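# Put the orange into the foam net sleeve

## Task

Place the orange so that it ends up inside the foam net sleeve, without tugging on the net hard enough to rip it, since a torn net costs score.

## Robot and tools

Robot: two arms, left_arm and right_arm, each with a two-finger gripper. Scene frame: origin at table-top height, midway between the nominal arm bases; +x points out over the table, +y toward left_arm's side, +z up. Arm names do not match image sides. Calibrated bases: left_arm at (+0.049, +0.297, 0) m, right_arm at (+0.025, -0.289, 0) m, both turned about 1 degree about z. A gripper's fingers extend along its own +z axis and spread apart along its own y axis. end_effector_position marks the spot between the pads, roughly 1 cm back from the tips.

execute_actions(actions, cameras): actions is a list of actions; each action is a table of up to 15 rows, one row per 1/30 s control step. If a table has fewer than 15 rows, its final row is repeated until step 15. Every row is 14 numbers in [-1, 1], always both arms: left_arm dx, dy, dz, rx, ry, rz, opening, then right_arm the same seven. The six pose numbers are an offset, not a pose: they count from that arm's Hand target as it was when the action began, along that Hand target's own axes, and every row of the action counts from that same start (rows do not add up). Sending the same offset in a later action moves the arm further. Scale: 1.0 equals 0.6 m or 180 degrees; rx, ry, rz form a single rotation vector. opening is absolute: +1 fully open (0.094 m), -1 closed. To leave an arm alone, give it six zeros and repeat its current opening (a 0 opening is a real command, half open). Images are returned only when actions is empty or cameras names them.

move(target, speed, blend, opening_speed, grip_force, blocking, cameras): drives grippers along straight lines. target is one 14-number row (same layout and scale as above) or a list of up to 15 such rows; every row is an offset from the Hand targets at the start of the move, not from the previous row. speed: path top speed in m/s, 0.002 to 2.9, default 0.25 (turning limited to twice that in rad/s); one value or one per target. blend: corner rounding in m for lists, default 0 (full stop at each target). opening_speed: rate of the opening command per second on the -1..+1 scale, at least 0.2; use it to close gently. grip_force: per-pad force limit, about 10 to 50 N, one value or one per arm; it persists; low values close slowly. blocking=false returns after about 0.5 s while the move continues. Total path time is capped at 10 s. Paths ignore obstacles and the other arm; avoid paths passing near an arm's own base. The result adds a move: line with the outcome (done, off_target, moving, held, fault) and any limits (paced = pose clipped, held = steps withheld).

wait(seconds 0 to 3600): runs the scene with no new commands; returns early if a running move ends. stop(): brakes a running move. zoom_image(camera, region): enlarges part of a camera's newest full image; region [x0, y0, x1, y1] in pixels from top-left, at most 504 by 504. finished_scene(scene): ends the scene (1 or 2) for good; the orange must already be in the net and remain there with no help.

Cameras: cam_high and cam_low (fixed, 896x504), cam_left_wrist and cam_right_wrist (fisheye, 672x504). Calibration is approximate; wrist images may lag during motion.

Result lines: end_effector_position (m) and end_effector_quat_wxyz in the scene frame, accurate to a few cm; Hand target is the last commanded pose after clipping, and the base for the next offsets; Tool commands gives present opening commands; grip_measured is the measured finger opening on the -1..+1 scale (reads a little wide when empty, narrower than the part under full squeeze); Joint velocities may say within noise; joint torques are noisy and offset. Calls with actions also list positions at some steps.

Behaviour: each step, commanded orientation is limited to 40 degrees from the measured one. Friction and load leave grippers short, low or tilted, especially far out; check after each move and correct with an extra offset. An arm blocked by something keeps pushing until commanded back past its gripper. Joint ranges (rad): waist -2.618 to 3.054, shoulder 0 to 3.142, elbow 0 to 3.142 (straight at 2.901), wrist pitch and yaw -1.571 to 1.571, wrist roll -2.094 to 2.094.

Avoid: dropping the orange or letting it roll off the table (fails the task); pulling the net hard (tears it); hard contact with the table or fixed objects; any contact or squeezing between the two arms or grippers; crushing the orange, so close slowly with reduced grip_force; fast moves into contact. Holding loads or straining toward unreachable poses heats motors: MOTOR HOT appears at 75 °C, at 90 °C the arm folds and idles for the rest of the scene, at 100 °C it goes limp. Loose objects may occasionally be nudged by outside pushes.

Each tool is called by a JSON object that holds its "name" and its "arguments", one argument or row to a line.

## Session

{"name": "execute_actions", "arguments": {
  "actions": []
}}

Scene clock: 0.00 s.
left_arm: end_effector_position=(+0.3940, +0.0636, +0.2961) grip_measured=-0.969 end_effector_quat_wxyz=(+0.703, +0.644, +0.299, -0.051) | right_arm: end_effector_position=(+0.3825, -0.0335, +0.3075) grip_measured=-0.963 end_effector_quat_wxyz=(+0.328, -0.099, +0.695, +0.632)
Joint positions: left_arm=[-0.224 1.408 0.863 0.533 0.964 1.074 0.001] | right_arm=[0.315 1.487 0.951 0.561 -0.937 0.97 0.002]
Joint velocities: within noise
Joint torques (N m): no reading
Heat: left arm: 36 °C; right arm: 35 °C.
Hand target: left_arm +0.3954, +0.0656, +0.3029; +0.706, +0.641, +0.297, -0.045 | right_arm +0.3837, -0.0363, +0.3190; +0.344, -0.106, +0.687, +0.632
Tool commands: left_gripper/opening=-1.0 right_gripper/opening=-1.0

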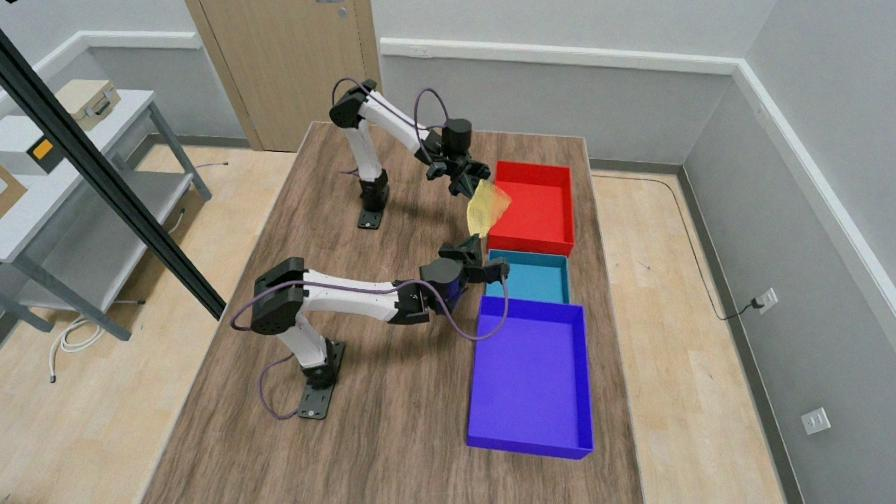

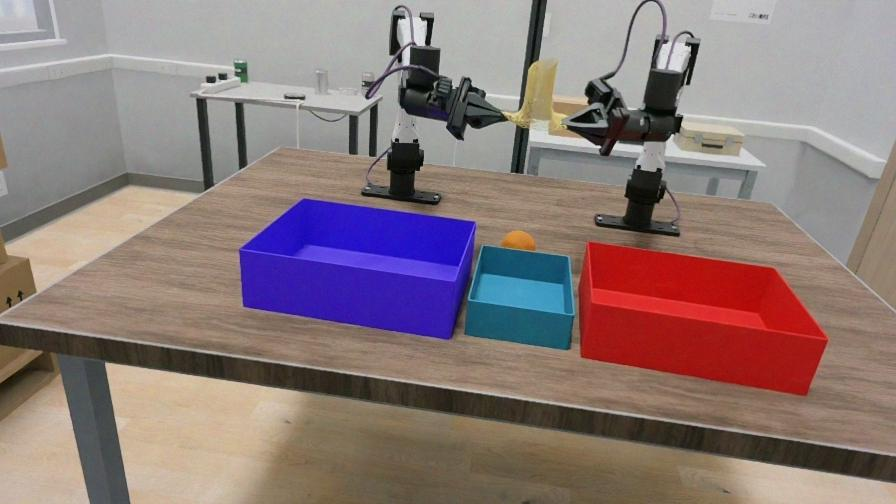

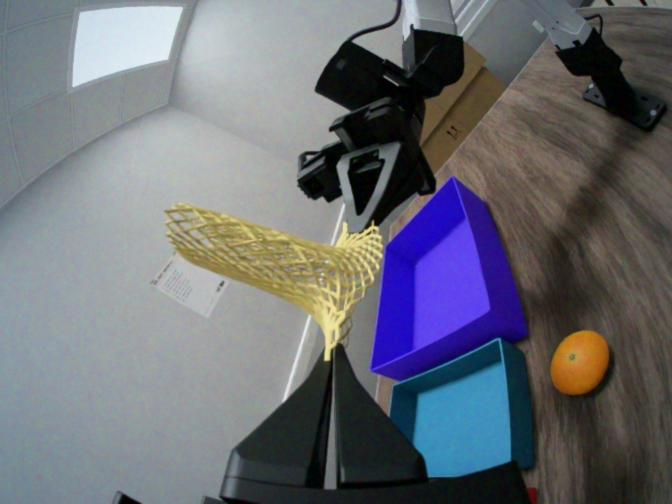

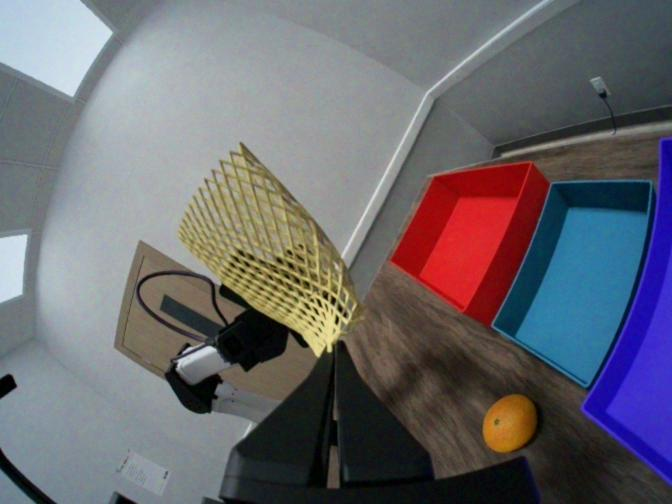

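{"name": "zoom_image", "arguments": {
  "camera": "cam_low",
  "region": [440, 20, 660, 270]
}}

{"name": "zoom_image", "arguments": {
  "camera": "cam_left_wrist",
  "region": [140, 180, 420, 390]
}}

{"name": "zoom_image", "arguments": {
  "camera": "cam_right_wrist",
  "region": [160, 130, 400, 370]
}}

{"name": "zoom_image", "arguments": {
  "camera": "cam_high",
  "region": [400, 130, 580, 300]
}}

Scaled by 2.016.

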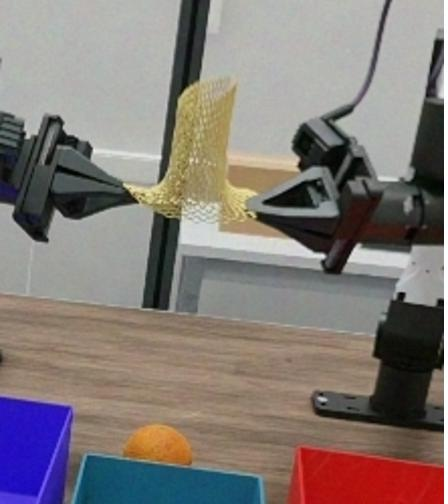

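Scaled by 1.800 from the camera's image (finer frame: 960x720).

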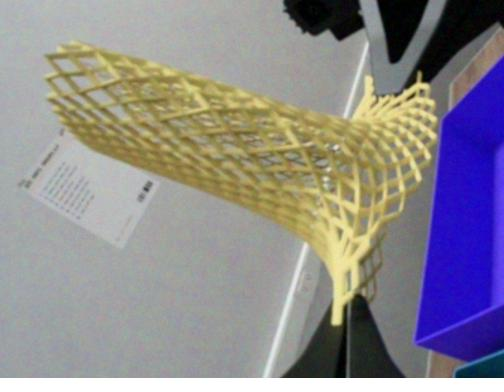

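Scaled by 2.100 from the camera's image (finer frame: 960x720).

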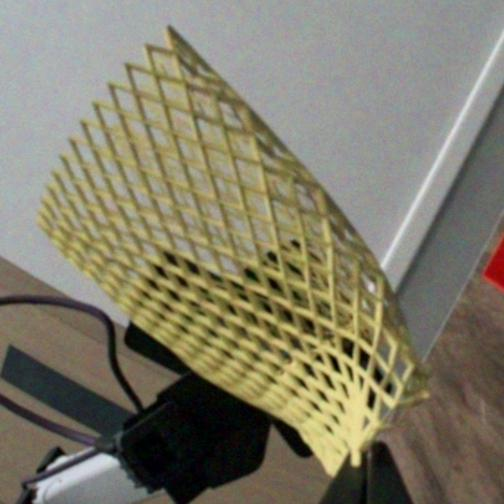

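Scaled by 2.800.

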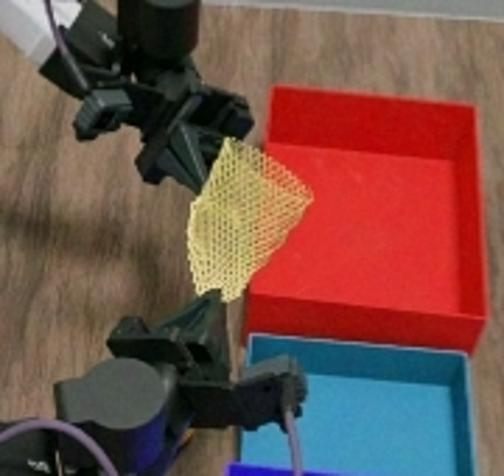

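{"name": "move", "arguments": {
  "target": [0.09,-0.236,0.002,0.081,0.046,0.078,-1,0.179,-0.189,-0.002,0.076,0.056,-0.078,-1],
  "speed": 0.12,
  "cameras": ["all"]
}}

Scene clock: 44.97 s.
left_arm: end_effector_position=(+0.3770, +0.0562, +0.1657) grip_measured=-0.969 end_effector_quat_wxyz=(+0.610, +0.751, +0.246, +0.057) | right_arm: end_effector_position=(+0.3692, -0.0254, +0.1720) grip_measured=-0.963 end_effector_quat_wxyz=(+0.372, -0.202, +0.758, +0.496)
Joint positions: left_arm=[-0.299 1.481 0.648 0.464 0.806 1.619 0.001] | right_arm=[0.382 1.574 0.743 0.495 -0.795 0.421 0.002]
Joint torques (N m): left_arm=[-0.51 -4.52 5.52 1.38 -0.14 0.1] | right_arm=[-0.1 -5.57 5.52 1.43 0.1 -0.25]
Heat: left arm: 38 °C; right arm: 40 °C.
Hand target: left_arm +0.3772, +0.0569, +0.1527; +0.597, +0.758, +0.259, +0.051 | right_arm +0.3694, -0.0268, +0.1638; +0.367, -0.202, +0.766, +0.487
Off the commanded pose: left_arm 0.013 m, 2 deg | right_arm 0.008 m, 1 deg.
move: off_target (left_arm)
cam_left_wrist: T_world_to_cam=[[-0.29286, 0.10327, -0.95056, 0.26233], [0.56437, 0.82117, -0.08466, -0.20287], [0.77183, -0.56127, -0.29877, -0.09513]] pos_world=[0.26475, 0.08611, 0.20376]
cam_right_wrist: T_world_to_cam=[[0.71382, -0.38553, -0.58465, -0.17437], [-0.7, -0.36709, -0.61258, 0.40015], [0.02155, 0.84653, -0.53191, 0.22029]] pos_world=[0.39982, -0.10681, 0.26035]

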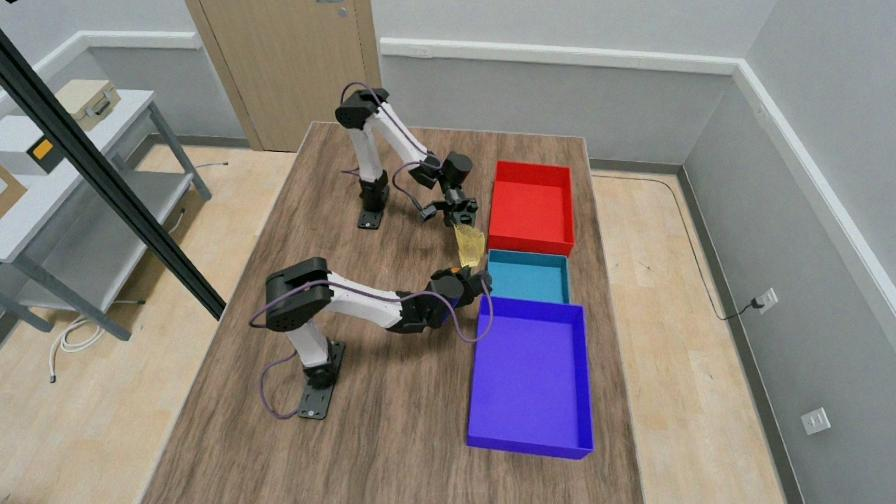

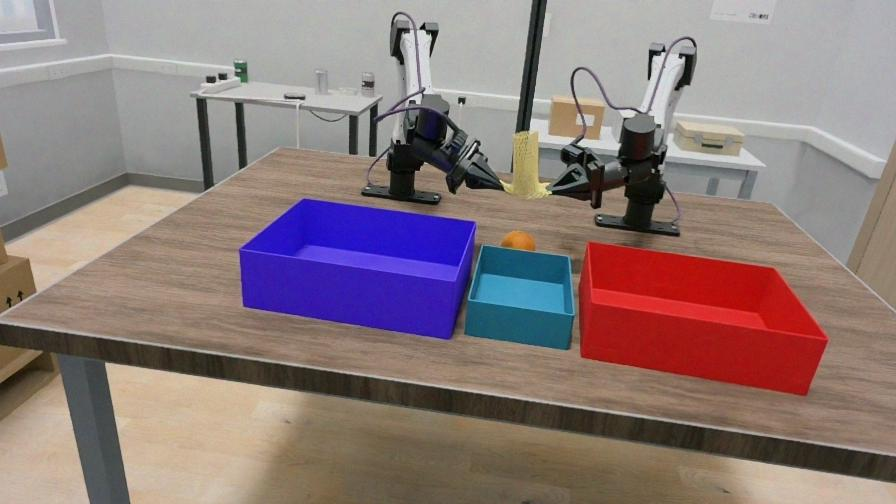

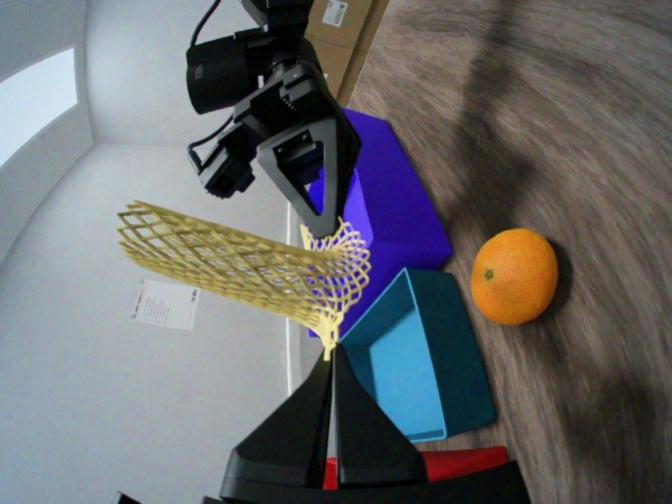

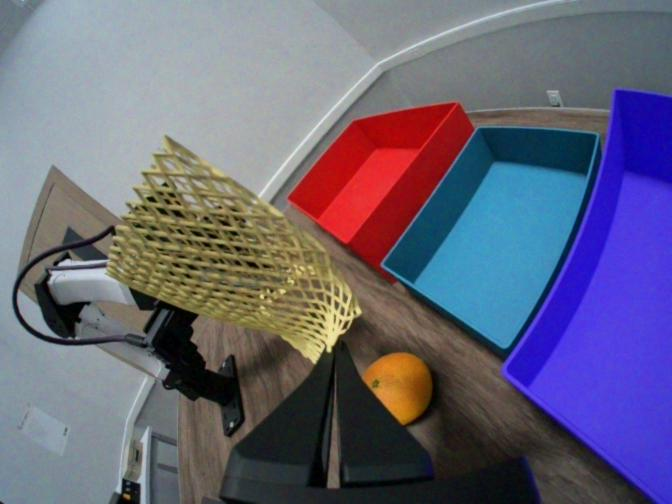

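{"name": "move", "arguments": {
  "target": [0.005,-0.114,0.009,0.054,0.0136,0.0007,-1,0.1015,-0.0637,0.0185,0.034,0.0437,0,-1],
  "speed": 0.1,
  "cameras": ["all"]
}}

{"name": "zoom_image", "arguments": {
  "camera": "cam_low",
  "region": [420, 120, 640, 280]
}}

Scene clock: 72.83 s.
left_arm: end_effector_position=(+0.3612, +0.0614, +0.1006) grip_measured=-0.969 end_effector_quat_wxyz=(+0.542, +0.797, +0.261, +0.053) | right_arm: end_effector_position=(+0.3596, -0.0275, +0.1010) grip_measured=-0.963 end_effector_quat_wxyz=(+0.331, -0.217, +0.805, +0.442)
Joint positions: left_arm=[-0.329 1.539 0.581 0.386 0.72 1.754 0.001] | right_arm=[0.408 1.671 0.698 0.426 -0.723 0.283 0.002]
Joint torques (N m): left_arm=[-0.44 -4.57 5.03 1.25 -0.1 0.09] | right_arm=[0.13 -5.74 5.01 1.33 0.06 -0.2]
Heat: left arm: 38 °C; right arm: 38 °C.
Hand target: left_arm +0.3592, +0.0641, +0.0868; +0.525, +0.805, +0.274, +0.045 | right_arm +0.3593, -0.0308, +0.0918; +0.324, -0.215, +0.815, +0.431
Off the commanded pose: left_arm 0.014 m, 3 deg | right_arm 0.010 m, 2 deg.
move: off_target (left_arm)
cam_left_wrist: T_world_to_cam=[[-0.35192, 0.24641, -0.90301, 0.203], [0.55934, 0.8289, 0.00821, -0.21179], [0.75053, -0.5022, -0.42954, -0.08216]] pos_world=[0.25156, 0.08427, 0.14976]
cam_right_wrist: T_world_to_cam=[[0.67982, -0.47193, -0.56137, -0.20228], [-0.73315, -0.45673, -0.50388, 0.34757], [-0.0186, 0.75411, -0.65648, 0.20896]] pos_world=[0.39622, -0.09429, 0.19877]

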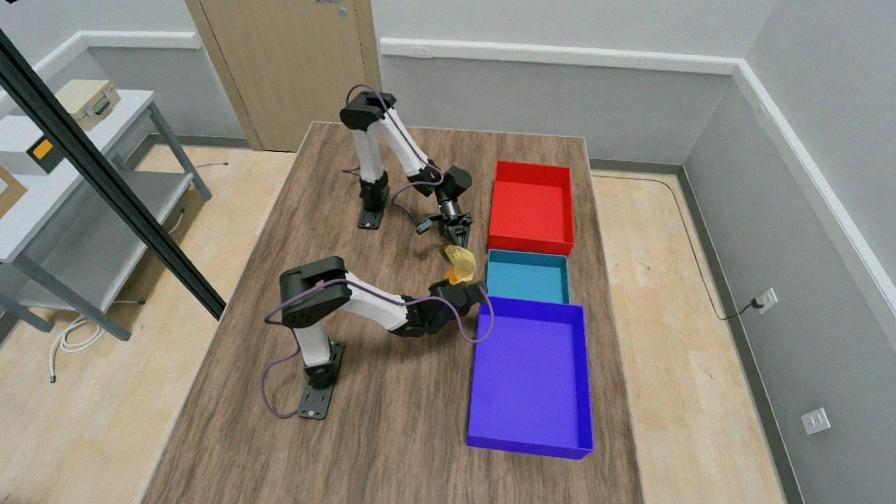

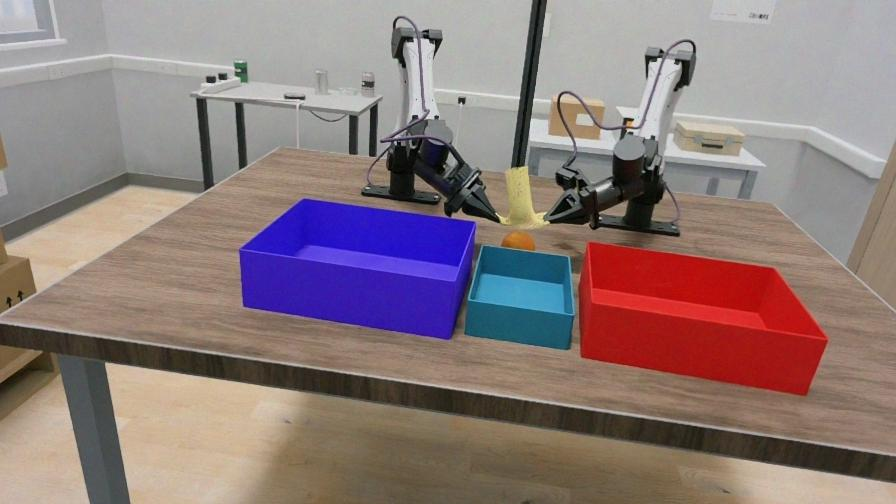

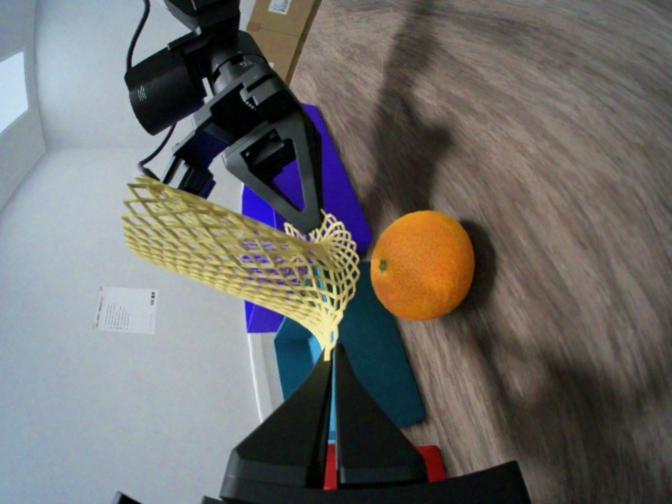

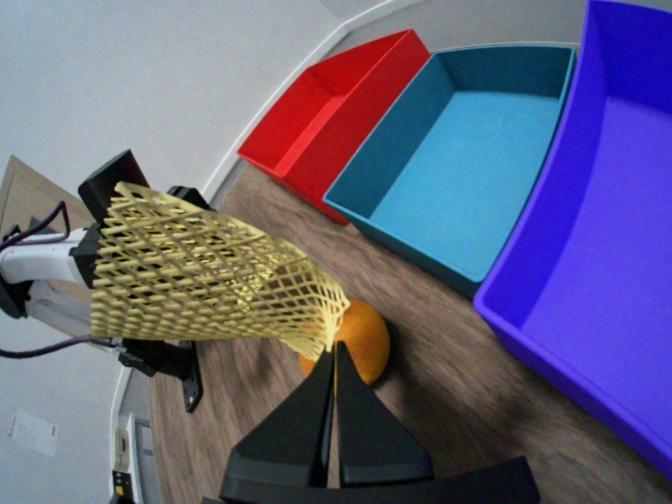

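Scaled by 2.291.

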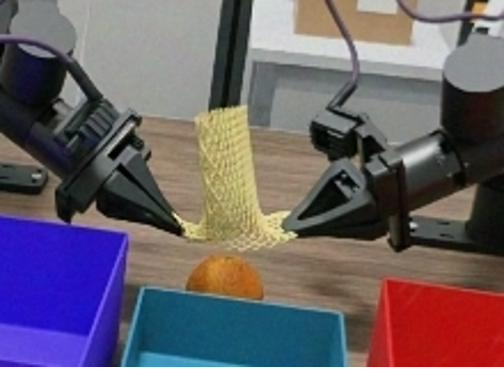

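{"name": "move", "arguments": {
  "target": [0.006,-0.088,0.0315,0,0,0,-1,0.0785,-0.046,0.032,0,0,0,-1],
  "speed": 0.07,
  "cameras": ["all"]
}}

{"name": "zoom_image", "arguments": {
  "camera": "cam_low",
  "region": [420, 150, 620, 280]
}}

{"name": "zoom_image", "arguments": {
  "camera": "cam_high",
  "region": [410, 210, 510, 310]
}}

Scene clock: 87.40 s.
left_arm: end_effector_position=(+0.3488, +0.0635, +0.0423) grip_measured=-0.969 end_effector_quat_wxyz=(+0.535, +0.801, +0.263, +0.044) | right_arm: end_effector_position=(+0.3478, -0.0301, +0.0403) grip_measured=-0.963 end_effector_quat_wxyz=(+0.316, -0.216, +0.811, +0.443)
Joint positions: left_arm=[-0.335 1.735 0.464 0.673 0.72 1.758 0.001] | right_arm=[0.411 1.857 0.597 0.68 -0.729 0.28 0.002]
Joint torques (N m): left_arm=[-0.49 -4.62 3.25 1.61 -0.15 -0.01] | right_arm=[0.05 -5.71 3.3 1.76 0.12 -0.13]
Heat: left arm: 38 °C; right arm: 38 °C.
Hand target: left_arm +0.3483, +0.0661, +0.0317; +0.525, +0.805, +0.274, +0.045 | right_arm +0.3504, -0.0328, +0.0347; +0.324, -0.215, +0.815, +0.431
Off the commanded pose: left_arm 0.011 m, 2 deg | right_arm 0.007 m, 2 deg.
move: off_target (left_arm)
cam_left_wrist: T_world_to_cam=[[-0.36844, 0.25886, -0.89288, 0.15002], [0.56611, 0.82432, 0.00538, -0.20807], [0.73741, -0.50348, -0.45026, -0.0914]] pos_world=[0.24046, 0.08666, 0.09392]
cam_right_wrist: T_world_to_cam=[[0.6681, -0.47145, -0.57566, -0.225], [-0.74275, -0.46874, -0.47814, 0.30908], [-0.04442, 0.74701, -0.66333, 0.17989]] pos_world=[0.38788, -0.09558, 0.13759]

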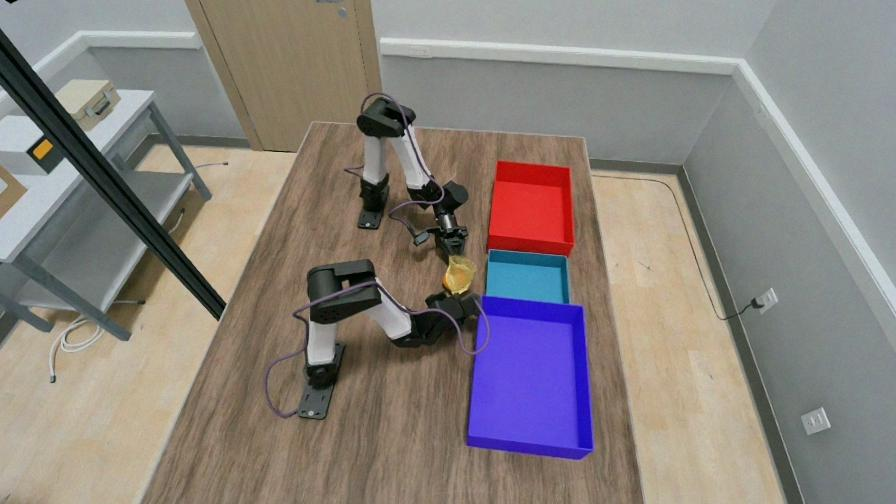

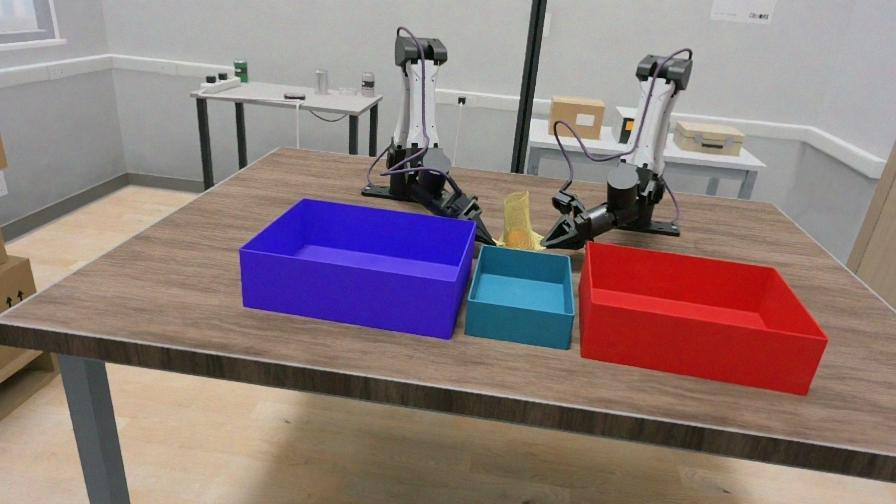

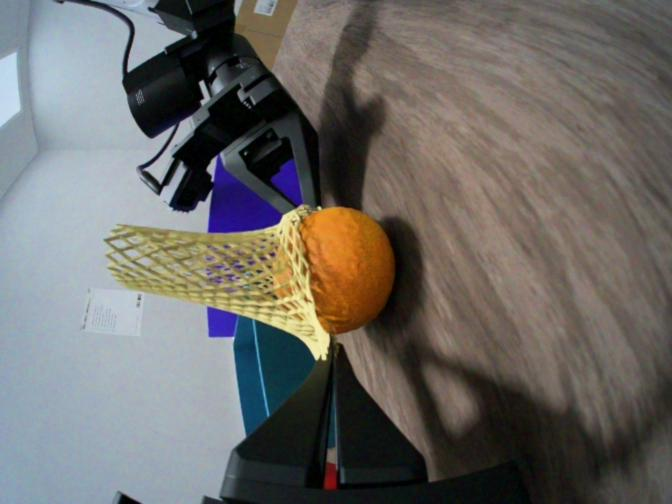

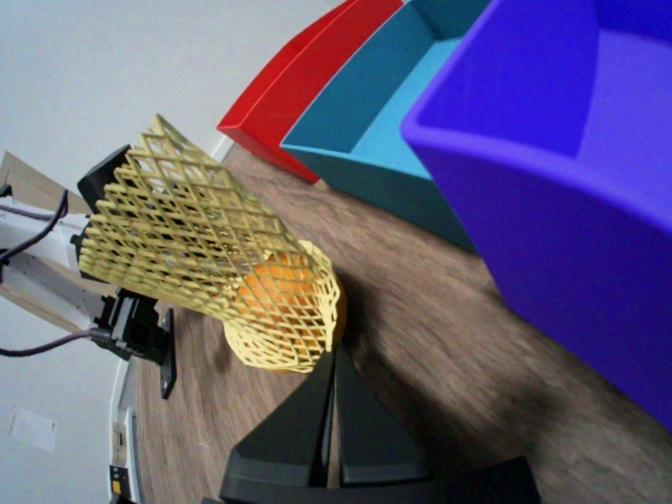

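Scaled by 2.520.

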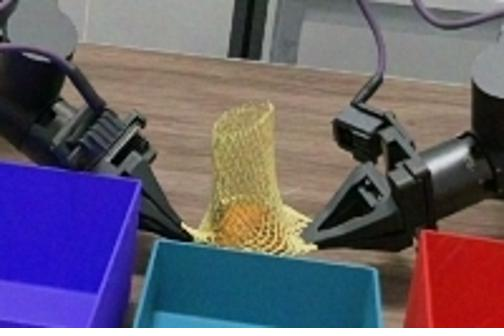

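Scaled by 5.040.

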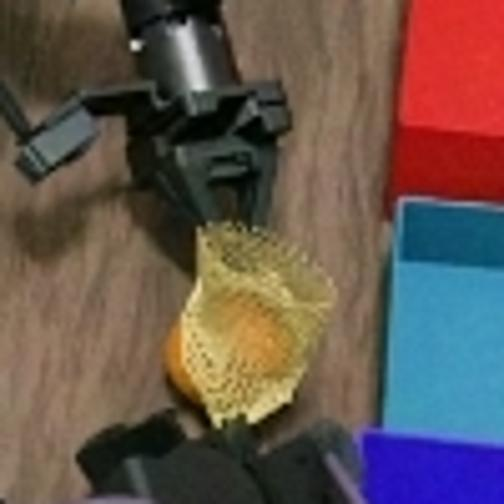

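{"name": "move", "arguments": {
  "target": [-0.0035,-0.037,0.0115,-0.027,0.017,0.046,-1,0.0355,-0.0123,0.011,0.004,-0.03,-0.047,-1],
  "speed": 0.06,
  "cameras": ["all"]
}}

{"name": "zoom_image", "arguments": {
  "camera": "cam_high",
  "region": [410, 210, 510, 310]
}}

{"name": "zoom_image", "arguments": {
  "camera": "cam_left_wrist",
  "region": [180, 160, 460, 400]
}}

Scene clock: 97.80 s.
left_arm: end_effector_position=(+0.3424, +0.0638, +0.0211) grip_measured=-0.970 end_effector_quat_wxyz=(+0.558, +0.792, +0.219, +0.117) | right_arm: end_effector_position=(+0.3401, -0.0266, +0.0292) grip_measured=-0.965 end_effector_quat_wxyz=(+0.401, -0.262, +0.764, +0.432)
Joint positions: left_arm=[-0.364 1.932 0.345 1.13 0.657 1.798 0.001] | right_arm=[0.44 2.002 0.485 1.11 -0.689 0.224 0.002]
Joint torques (N m): left_arm=[-0.68 -4.64 1.84 1.66 -0.2 0.1] | right_arm=[0.05 -4.56 2.21 1.46 0.34 -0.19]
Heat: left arm: 38 °C; right arm: 38 °C.
Hand target: left_arm +0.3403, +0.0661, +0.0098; +0.546, +0.798, +0.227, +0.116 | right_arm +0.3424, -0.0328, +0.0126; +0.394, -0.252, +0.783, +0.410
Off the commanded pose: left_arm 0.012 m, 2 deg | right_arm 0.018 m, 4 deg.
move: off_target (left_arm, right_arm)
cam_left_wrist: T_world_to_cam=[[-0.20849, 0.25072, -0.94534, 0.07559], [0.54871, 0.83011, 0.09915, -0.20093], [0.8096, -0.49805, -0.31064, -0.12403]] pos_world=[0.22643, 0.08607, 0.05285]
cam_right_wrist: T_world_to_cam=[[0.78243, -0.44561, -0.43501, -0.26687], [-0.61707, -0.46072, -0.63794, 0.2619], [0.08385, 0.76757, -0.63545, 0.12569]] pos_world=[0.35988, -0.09473, 0.13085]

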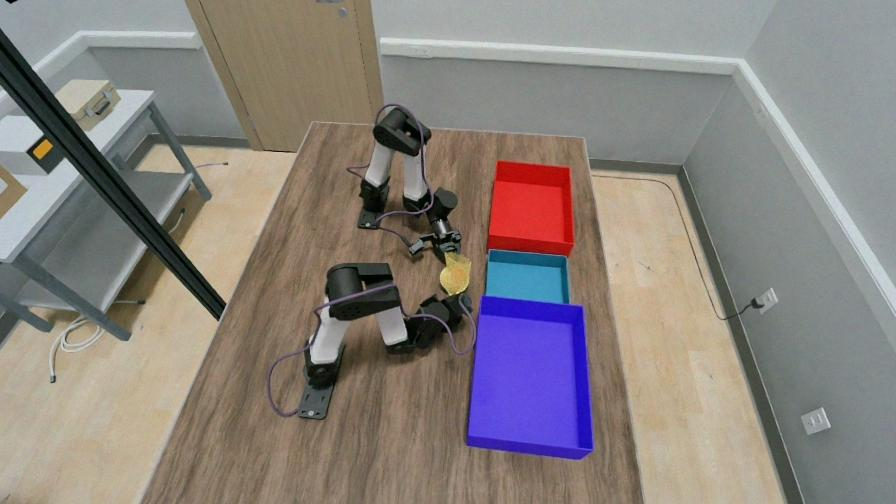

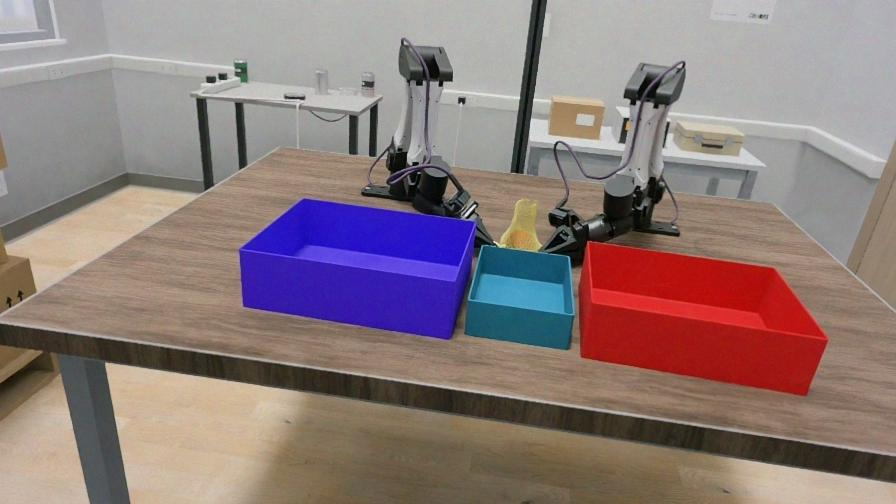

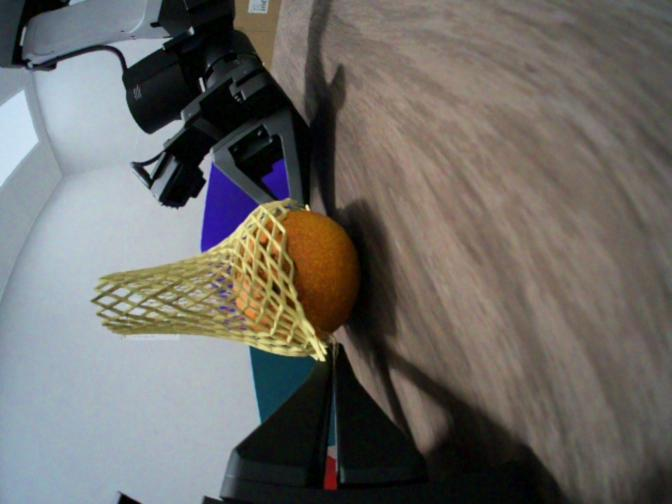

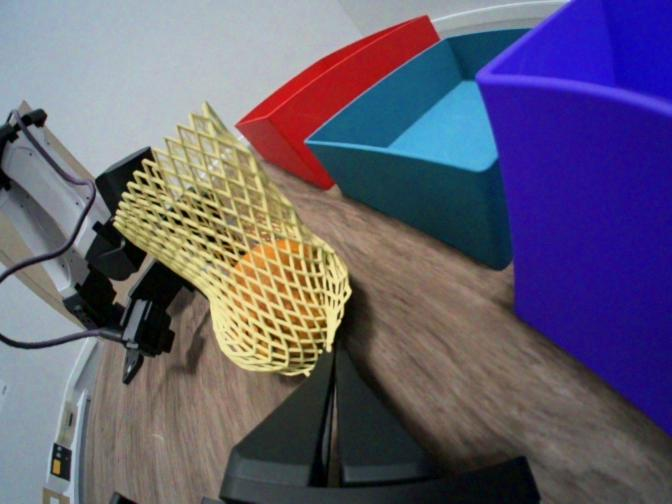

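Scaled by 5.040.

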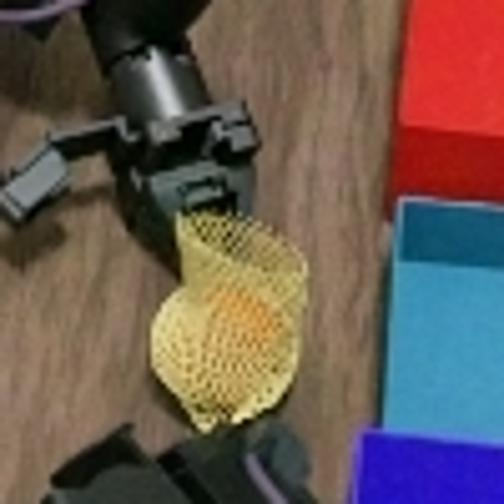

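Scaled by 1.800 from the camera's image (finer frame: 960x720).

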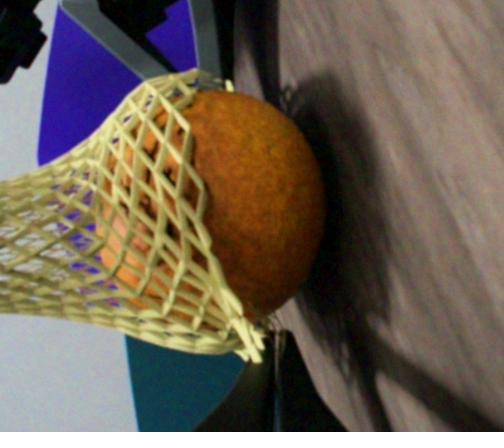

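{"name": "move", "arguments": {
  "target": [0,-0.006,0.0025,0.029,0.043,0.10,-1,0,0,0,0.056,0.022,-0.103,-1],
  "speed": 0.1,
  "cameras": ["all"]
}}

{"name": "zoom_image", "arguments": {
  "camera": "cam_left_wrist",
  "region": [180, 160, 460, 400]
}}

{"name": "zoom_image", "arguments": {
  "camera": "cam_high",
  "region": [410, 210, 510, 310]
}}

Scene clock: 119.57 s.
left_arm: end_effector_position=(+0.3398, +0.0570, +0.0224) grip_measured=-0.970 end_effector_quat_wxyz=(+0.505, +0.820, +0.132, +0.236) | right_arm: end_effector_position=(+0.3409, -0.0250, +0.0189) grip_measured=-0.965 end_effector_quat_wxyz=(+0.456, -0.354, +0.765, +0.286)
Joint positions: left_arm=[-0.47 1.884 0.306 1.145 0.446 2.045 0.001] | right_arm=[0.54 1.915 0.468 0.967 -0.425 -0.085 0.002]
Joint torques (N m): left_arm=[-0.55 -6.27 1.96 1.22 -0.51 0.36] | right_arm=[-0.12 -8.05 2.8 1.23 0.35 -0.22]
Heat: left arm: 38 °C; right arm: 38 °C.
Hand target: left_arm +0.3401, +0.0660, +0.0059; +0.468, +0.838, +0.140, +0.243 | right_arm +0.3424, -0.0328, +0.0126; +0.448, -0.353, +0.778, +0.263
Off the commanded pose: left_arm 0.019 m, 5 deg | right_arm 0.010 m, 3 deg.
move: off_target (left_arm, right_arm)
cam_left_wrist: T_world_to_cam=[[0.03423, 0.42766, -0.90329, -0.01547], [0.48965, 0.78074, 0.38819, -0.17764], [0.87125, -0.45559, -0.18268, -0.15105]] pos_world=[0.21911, 0.07649, 0.02739]
cam_right_wrist: T_world_to_cam=[[0.83608, -0.5389, -0.10278, -0.29813], [-0.47594, -0.61931, -0.62445, 0.20416], [0.27287, 0.571, -0.77428, 0.05123]] pos_world=[0.33245, -0.06348, 0.13651]

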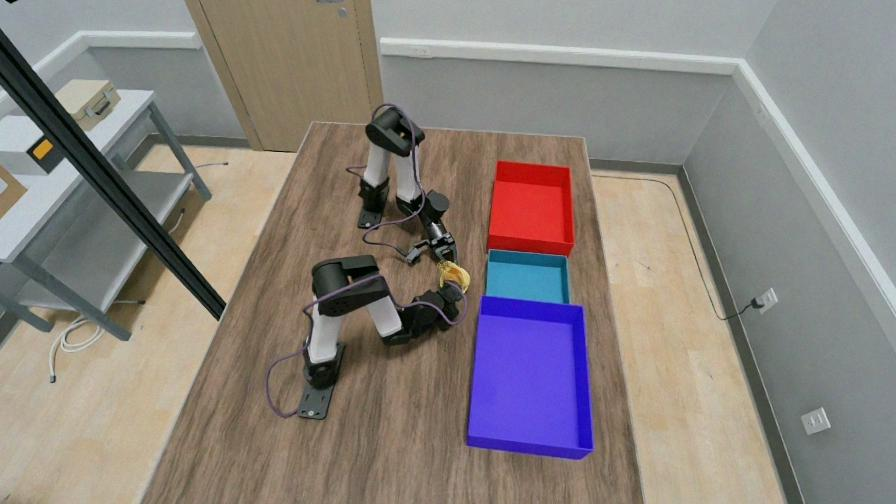

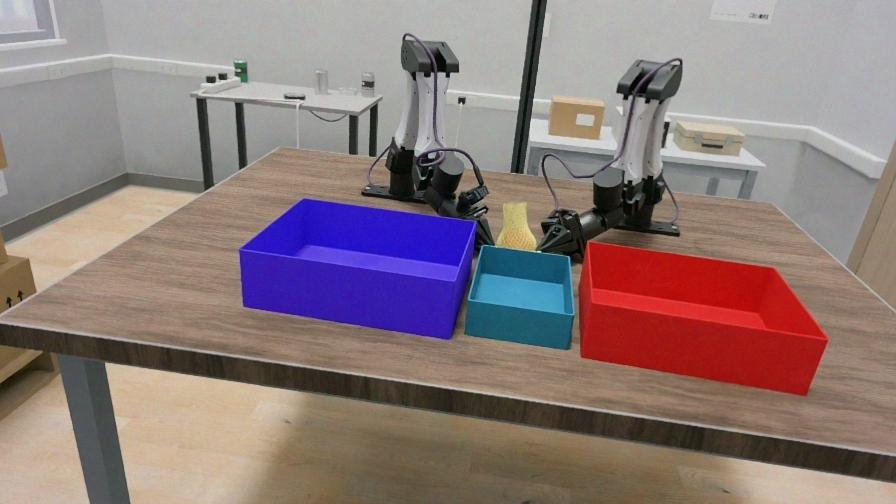

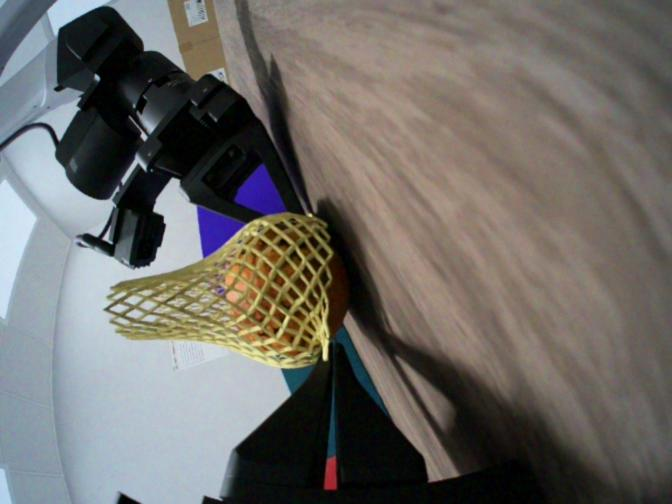

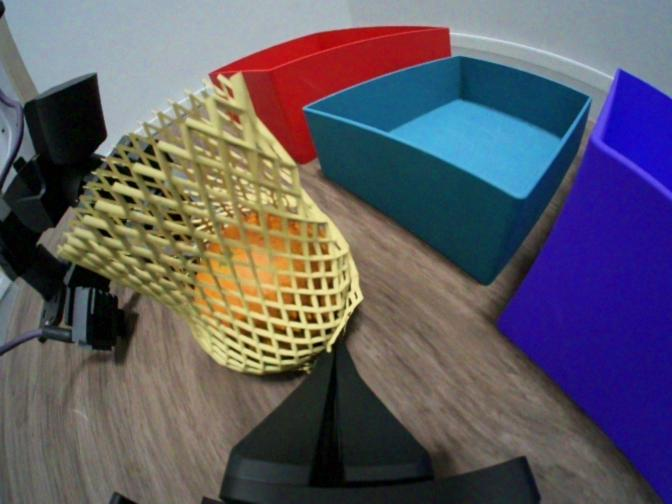

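Scaled by 1.800 from the camera's image (finer frame: 960x720).

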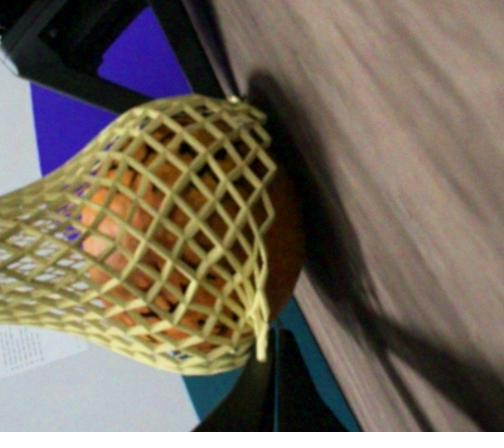

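Scaled by 5.040.

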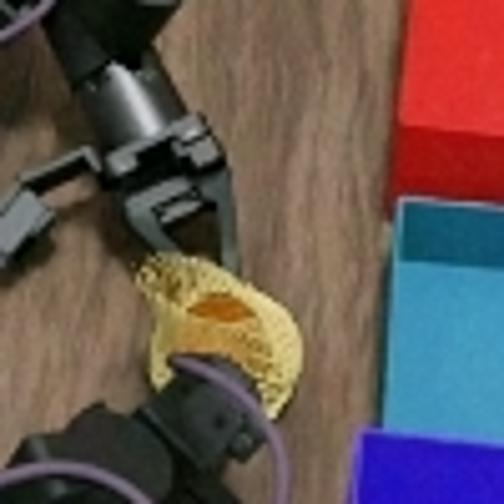

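{"name": "move", "arguments": {
  "target": [
    [0.004,0.011,-0.006,0,0,0,-0.7,0,0,-0.001,0,0,0,-0.7],
    [0.004,0.011,-0.11,0,0,0,-0.7,0,0,-0.11,0,0,0,-0.7]
  ],
  "speed": 0.05,
  "opening_speed": 0.3,
  "cameras": ["all"]
}}

{"name": "zoom_image", "arguments": {
  "camera": "cam_left_wrist",
  "region": [180, 160, 460, 400]
}}

{"name": "zoom_image", "arguments": {
  "camera": "cam_right_wrist",
  "region": [160, 130, 440, 410]
}}

Scene clock: 131.50 s.
left_arm: end_effector_position=(+0.3106, +0.1104, +0.0421) grip_measured=-0.702 end_effector_quat_wxyz=(+0.474, +0.829, +0.157, +0.251) | right_arm: end_effector_position=(+0.3119, -0.0804, +0.0413) grip_measured=-0.702 end_effector_quat_wxyz=(+0.450, -0.344, +0.781, +0.261)
Joint positions: left_arm=[-0.352 1.481 0.138 0.846 0.47 2.111 0.014] | right_arm=[0.424 1.582 0.295 0.748 -0.471 -0.155 0.014]
Joint torques (N m): left_arm=[0.73 -5.72 3.51 1.38 0.1 0.11] | right_arm=[-0.79 -6.34 4.03 1.44 -0.15 -0.22]
Heat: left arm: 38 °C; right arm: 39 °C.
Hand target: left_arm +0.3066, +0.1109, +0.0415; +0.468, +0.838, +0.140, +0.243 | right_arm +0.3086, -0.0806, +0.0430; +0.448, -0.353, +0.778, +0.263
Off the commanded pose: left_arm 0.004 m, 2 deg | right_arm 0.004 m, 1 deg.
joint sent to its limit (left arm) — joint 6 (wrist roll), upper limit. The joint targets are off in position, not in orientation.
move: done
cam_left_wrist: T_world_to_cam=[[-0.01023, 0.47555, -0.87963, -0.01211], [0.44077, 0.79175, 0.42291, -0.2002], [0.89756, -0.38339, -0.2177, -0.11249]] pos_world=[0.18908, 0.12114, 0.04952]
cam_right_wrist: T_world_to_cam=[[0.80912, -0.58077, -0.08957, -0.29694], [-0.51206, -0.62203, -0.59235, 0.17979], [0.2883, 0.52515, -0.80069, 0.10064]] pos_world=[0.30331, -0.11347, 0.16048]

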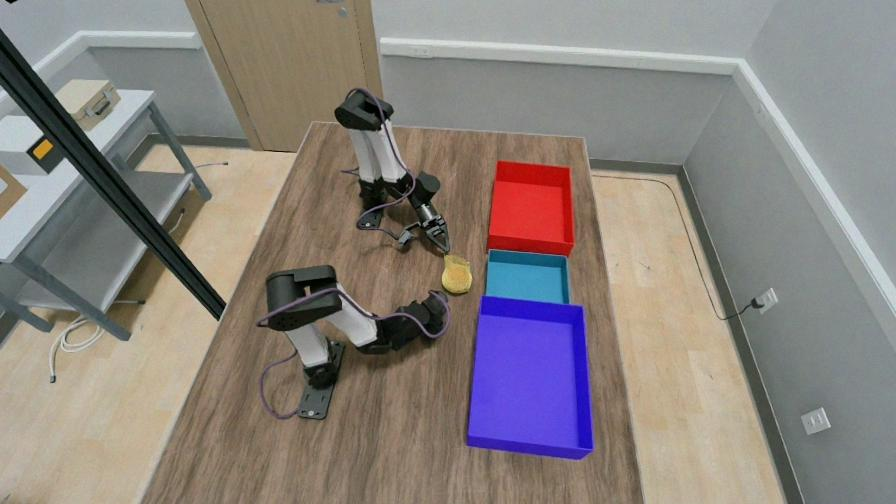

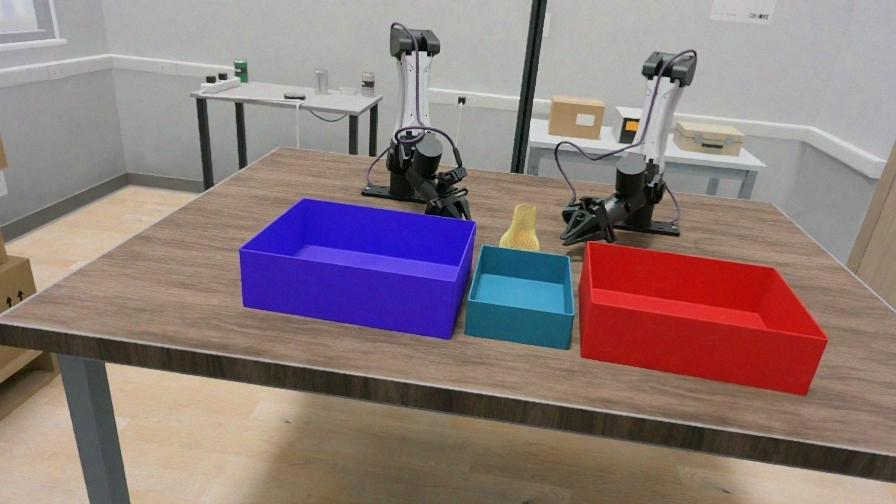

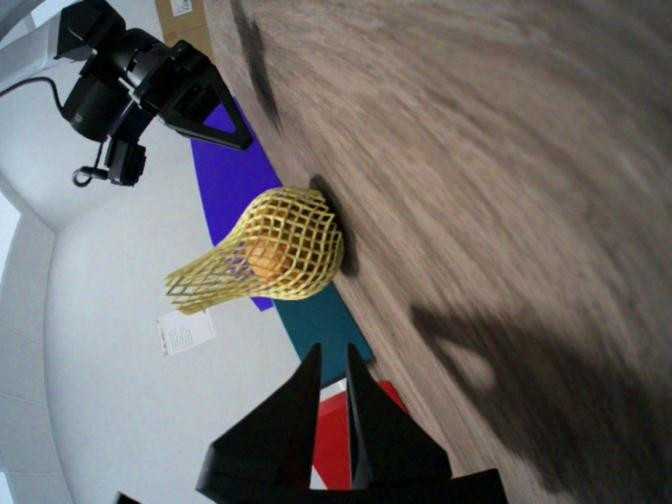

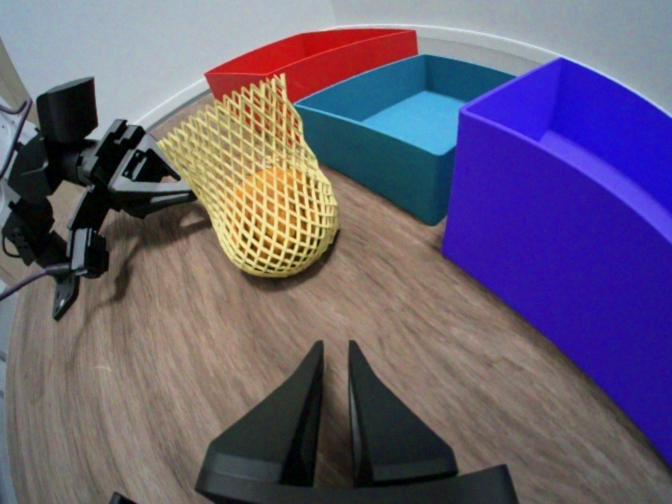

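Scaled by 1.800 from the camera's image (finer frame: 960x720).

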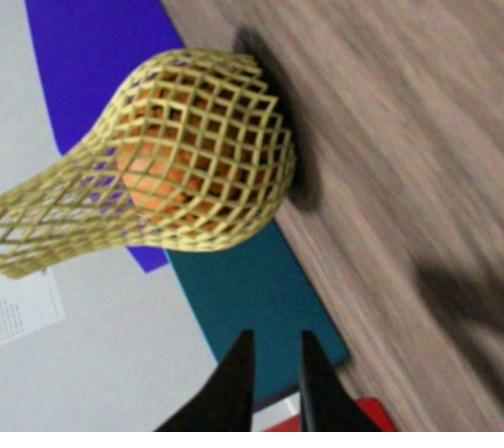

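Scaled by 1.800 from the camera's image (finer frame: 960x720).

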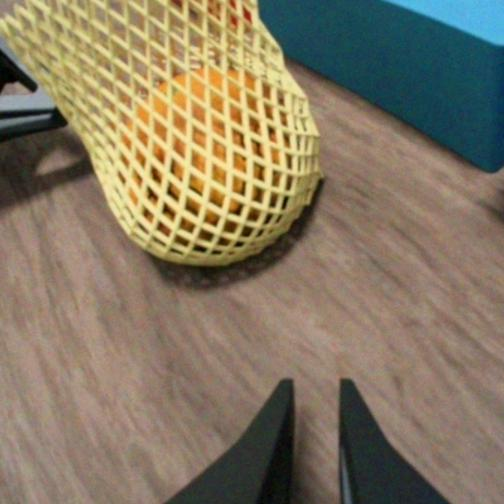

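Fully enclosed.

{"name": "finished_scene", "arguments": {
  "scene": 1
}}

The scene is finished: the task was done.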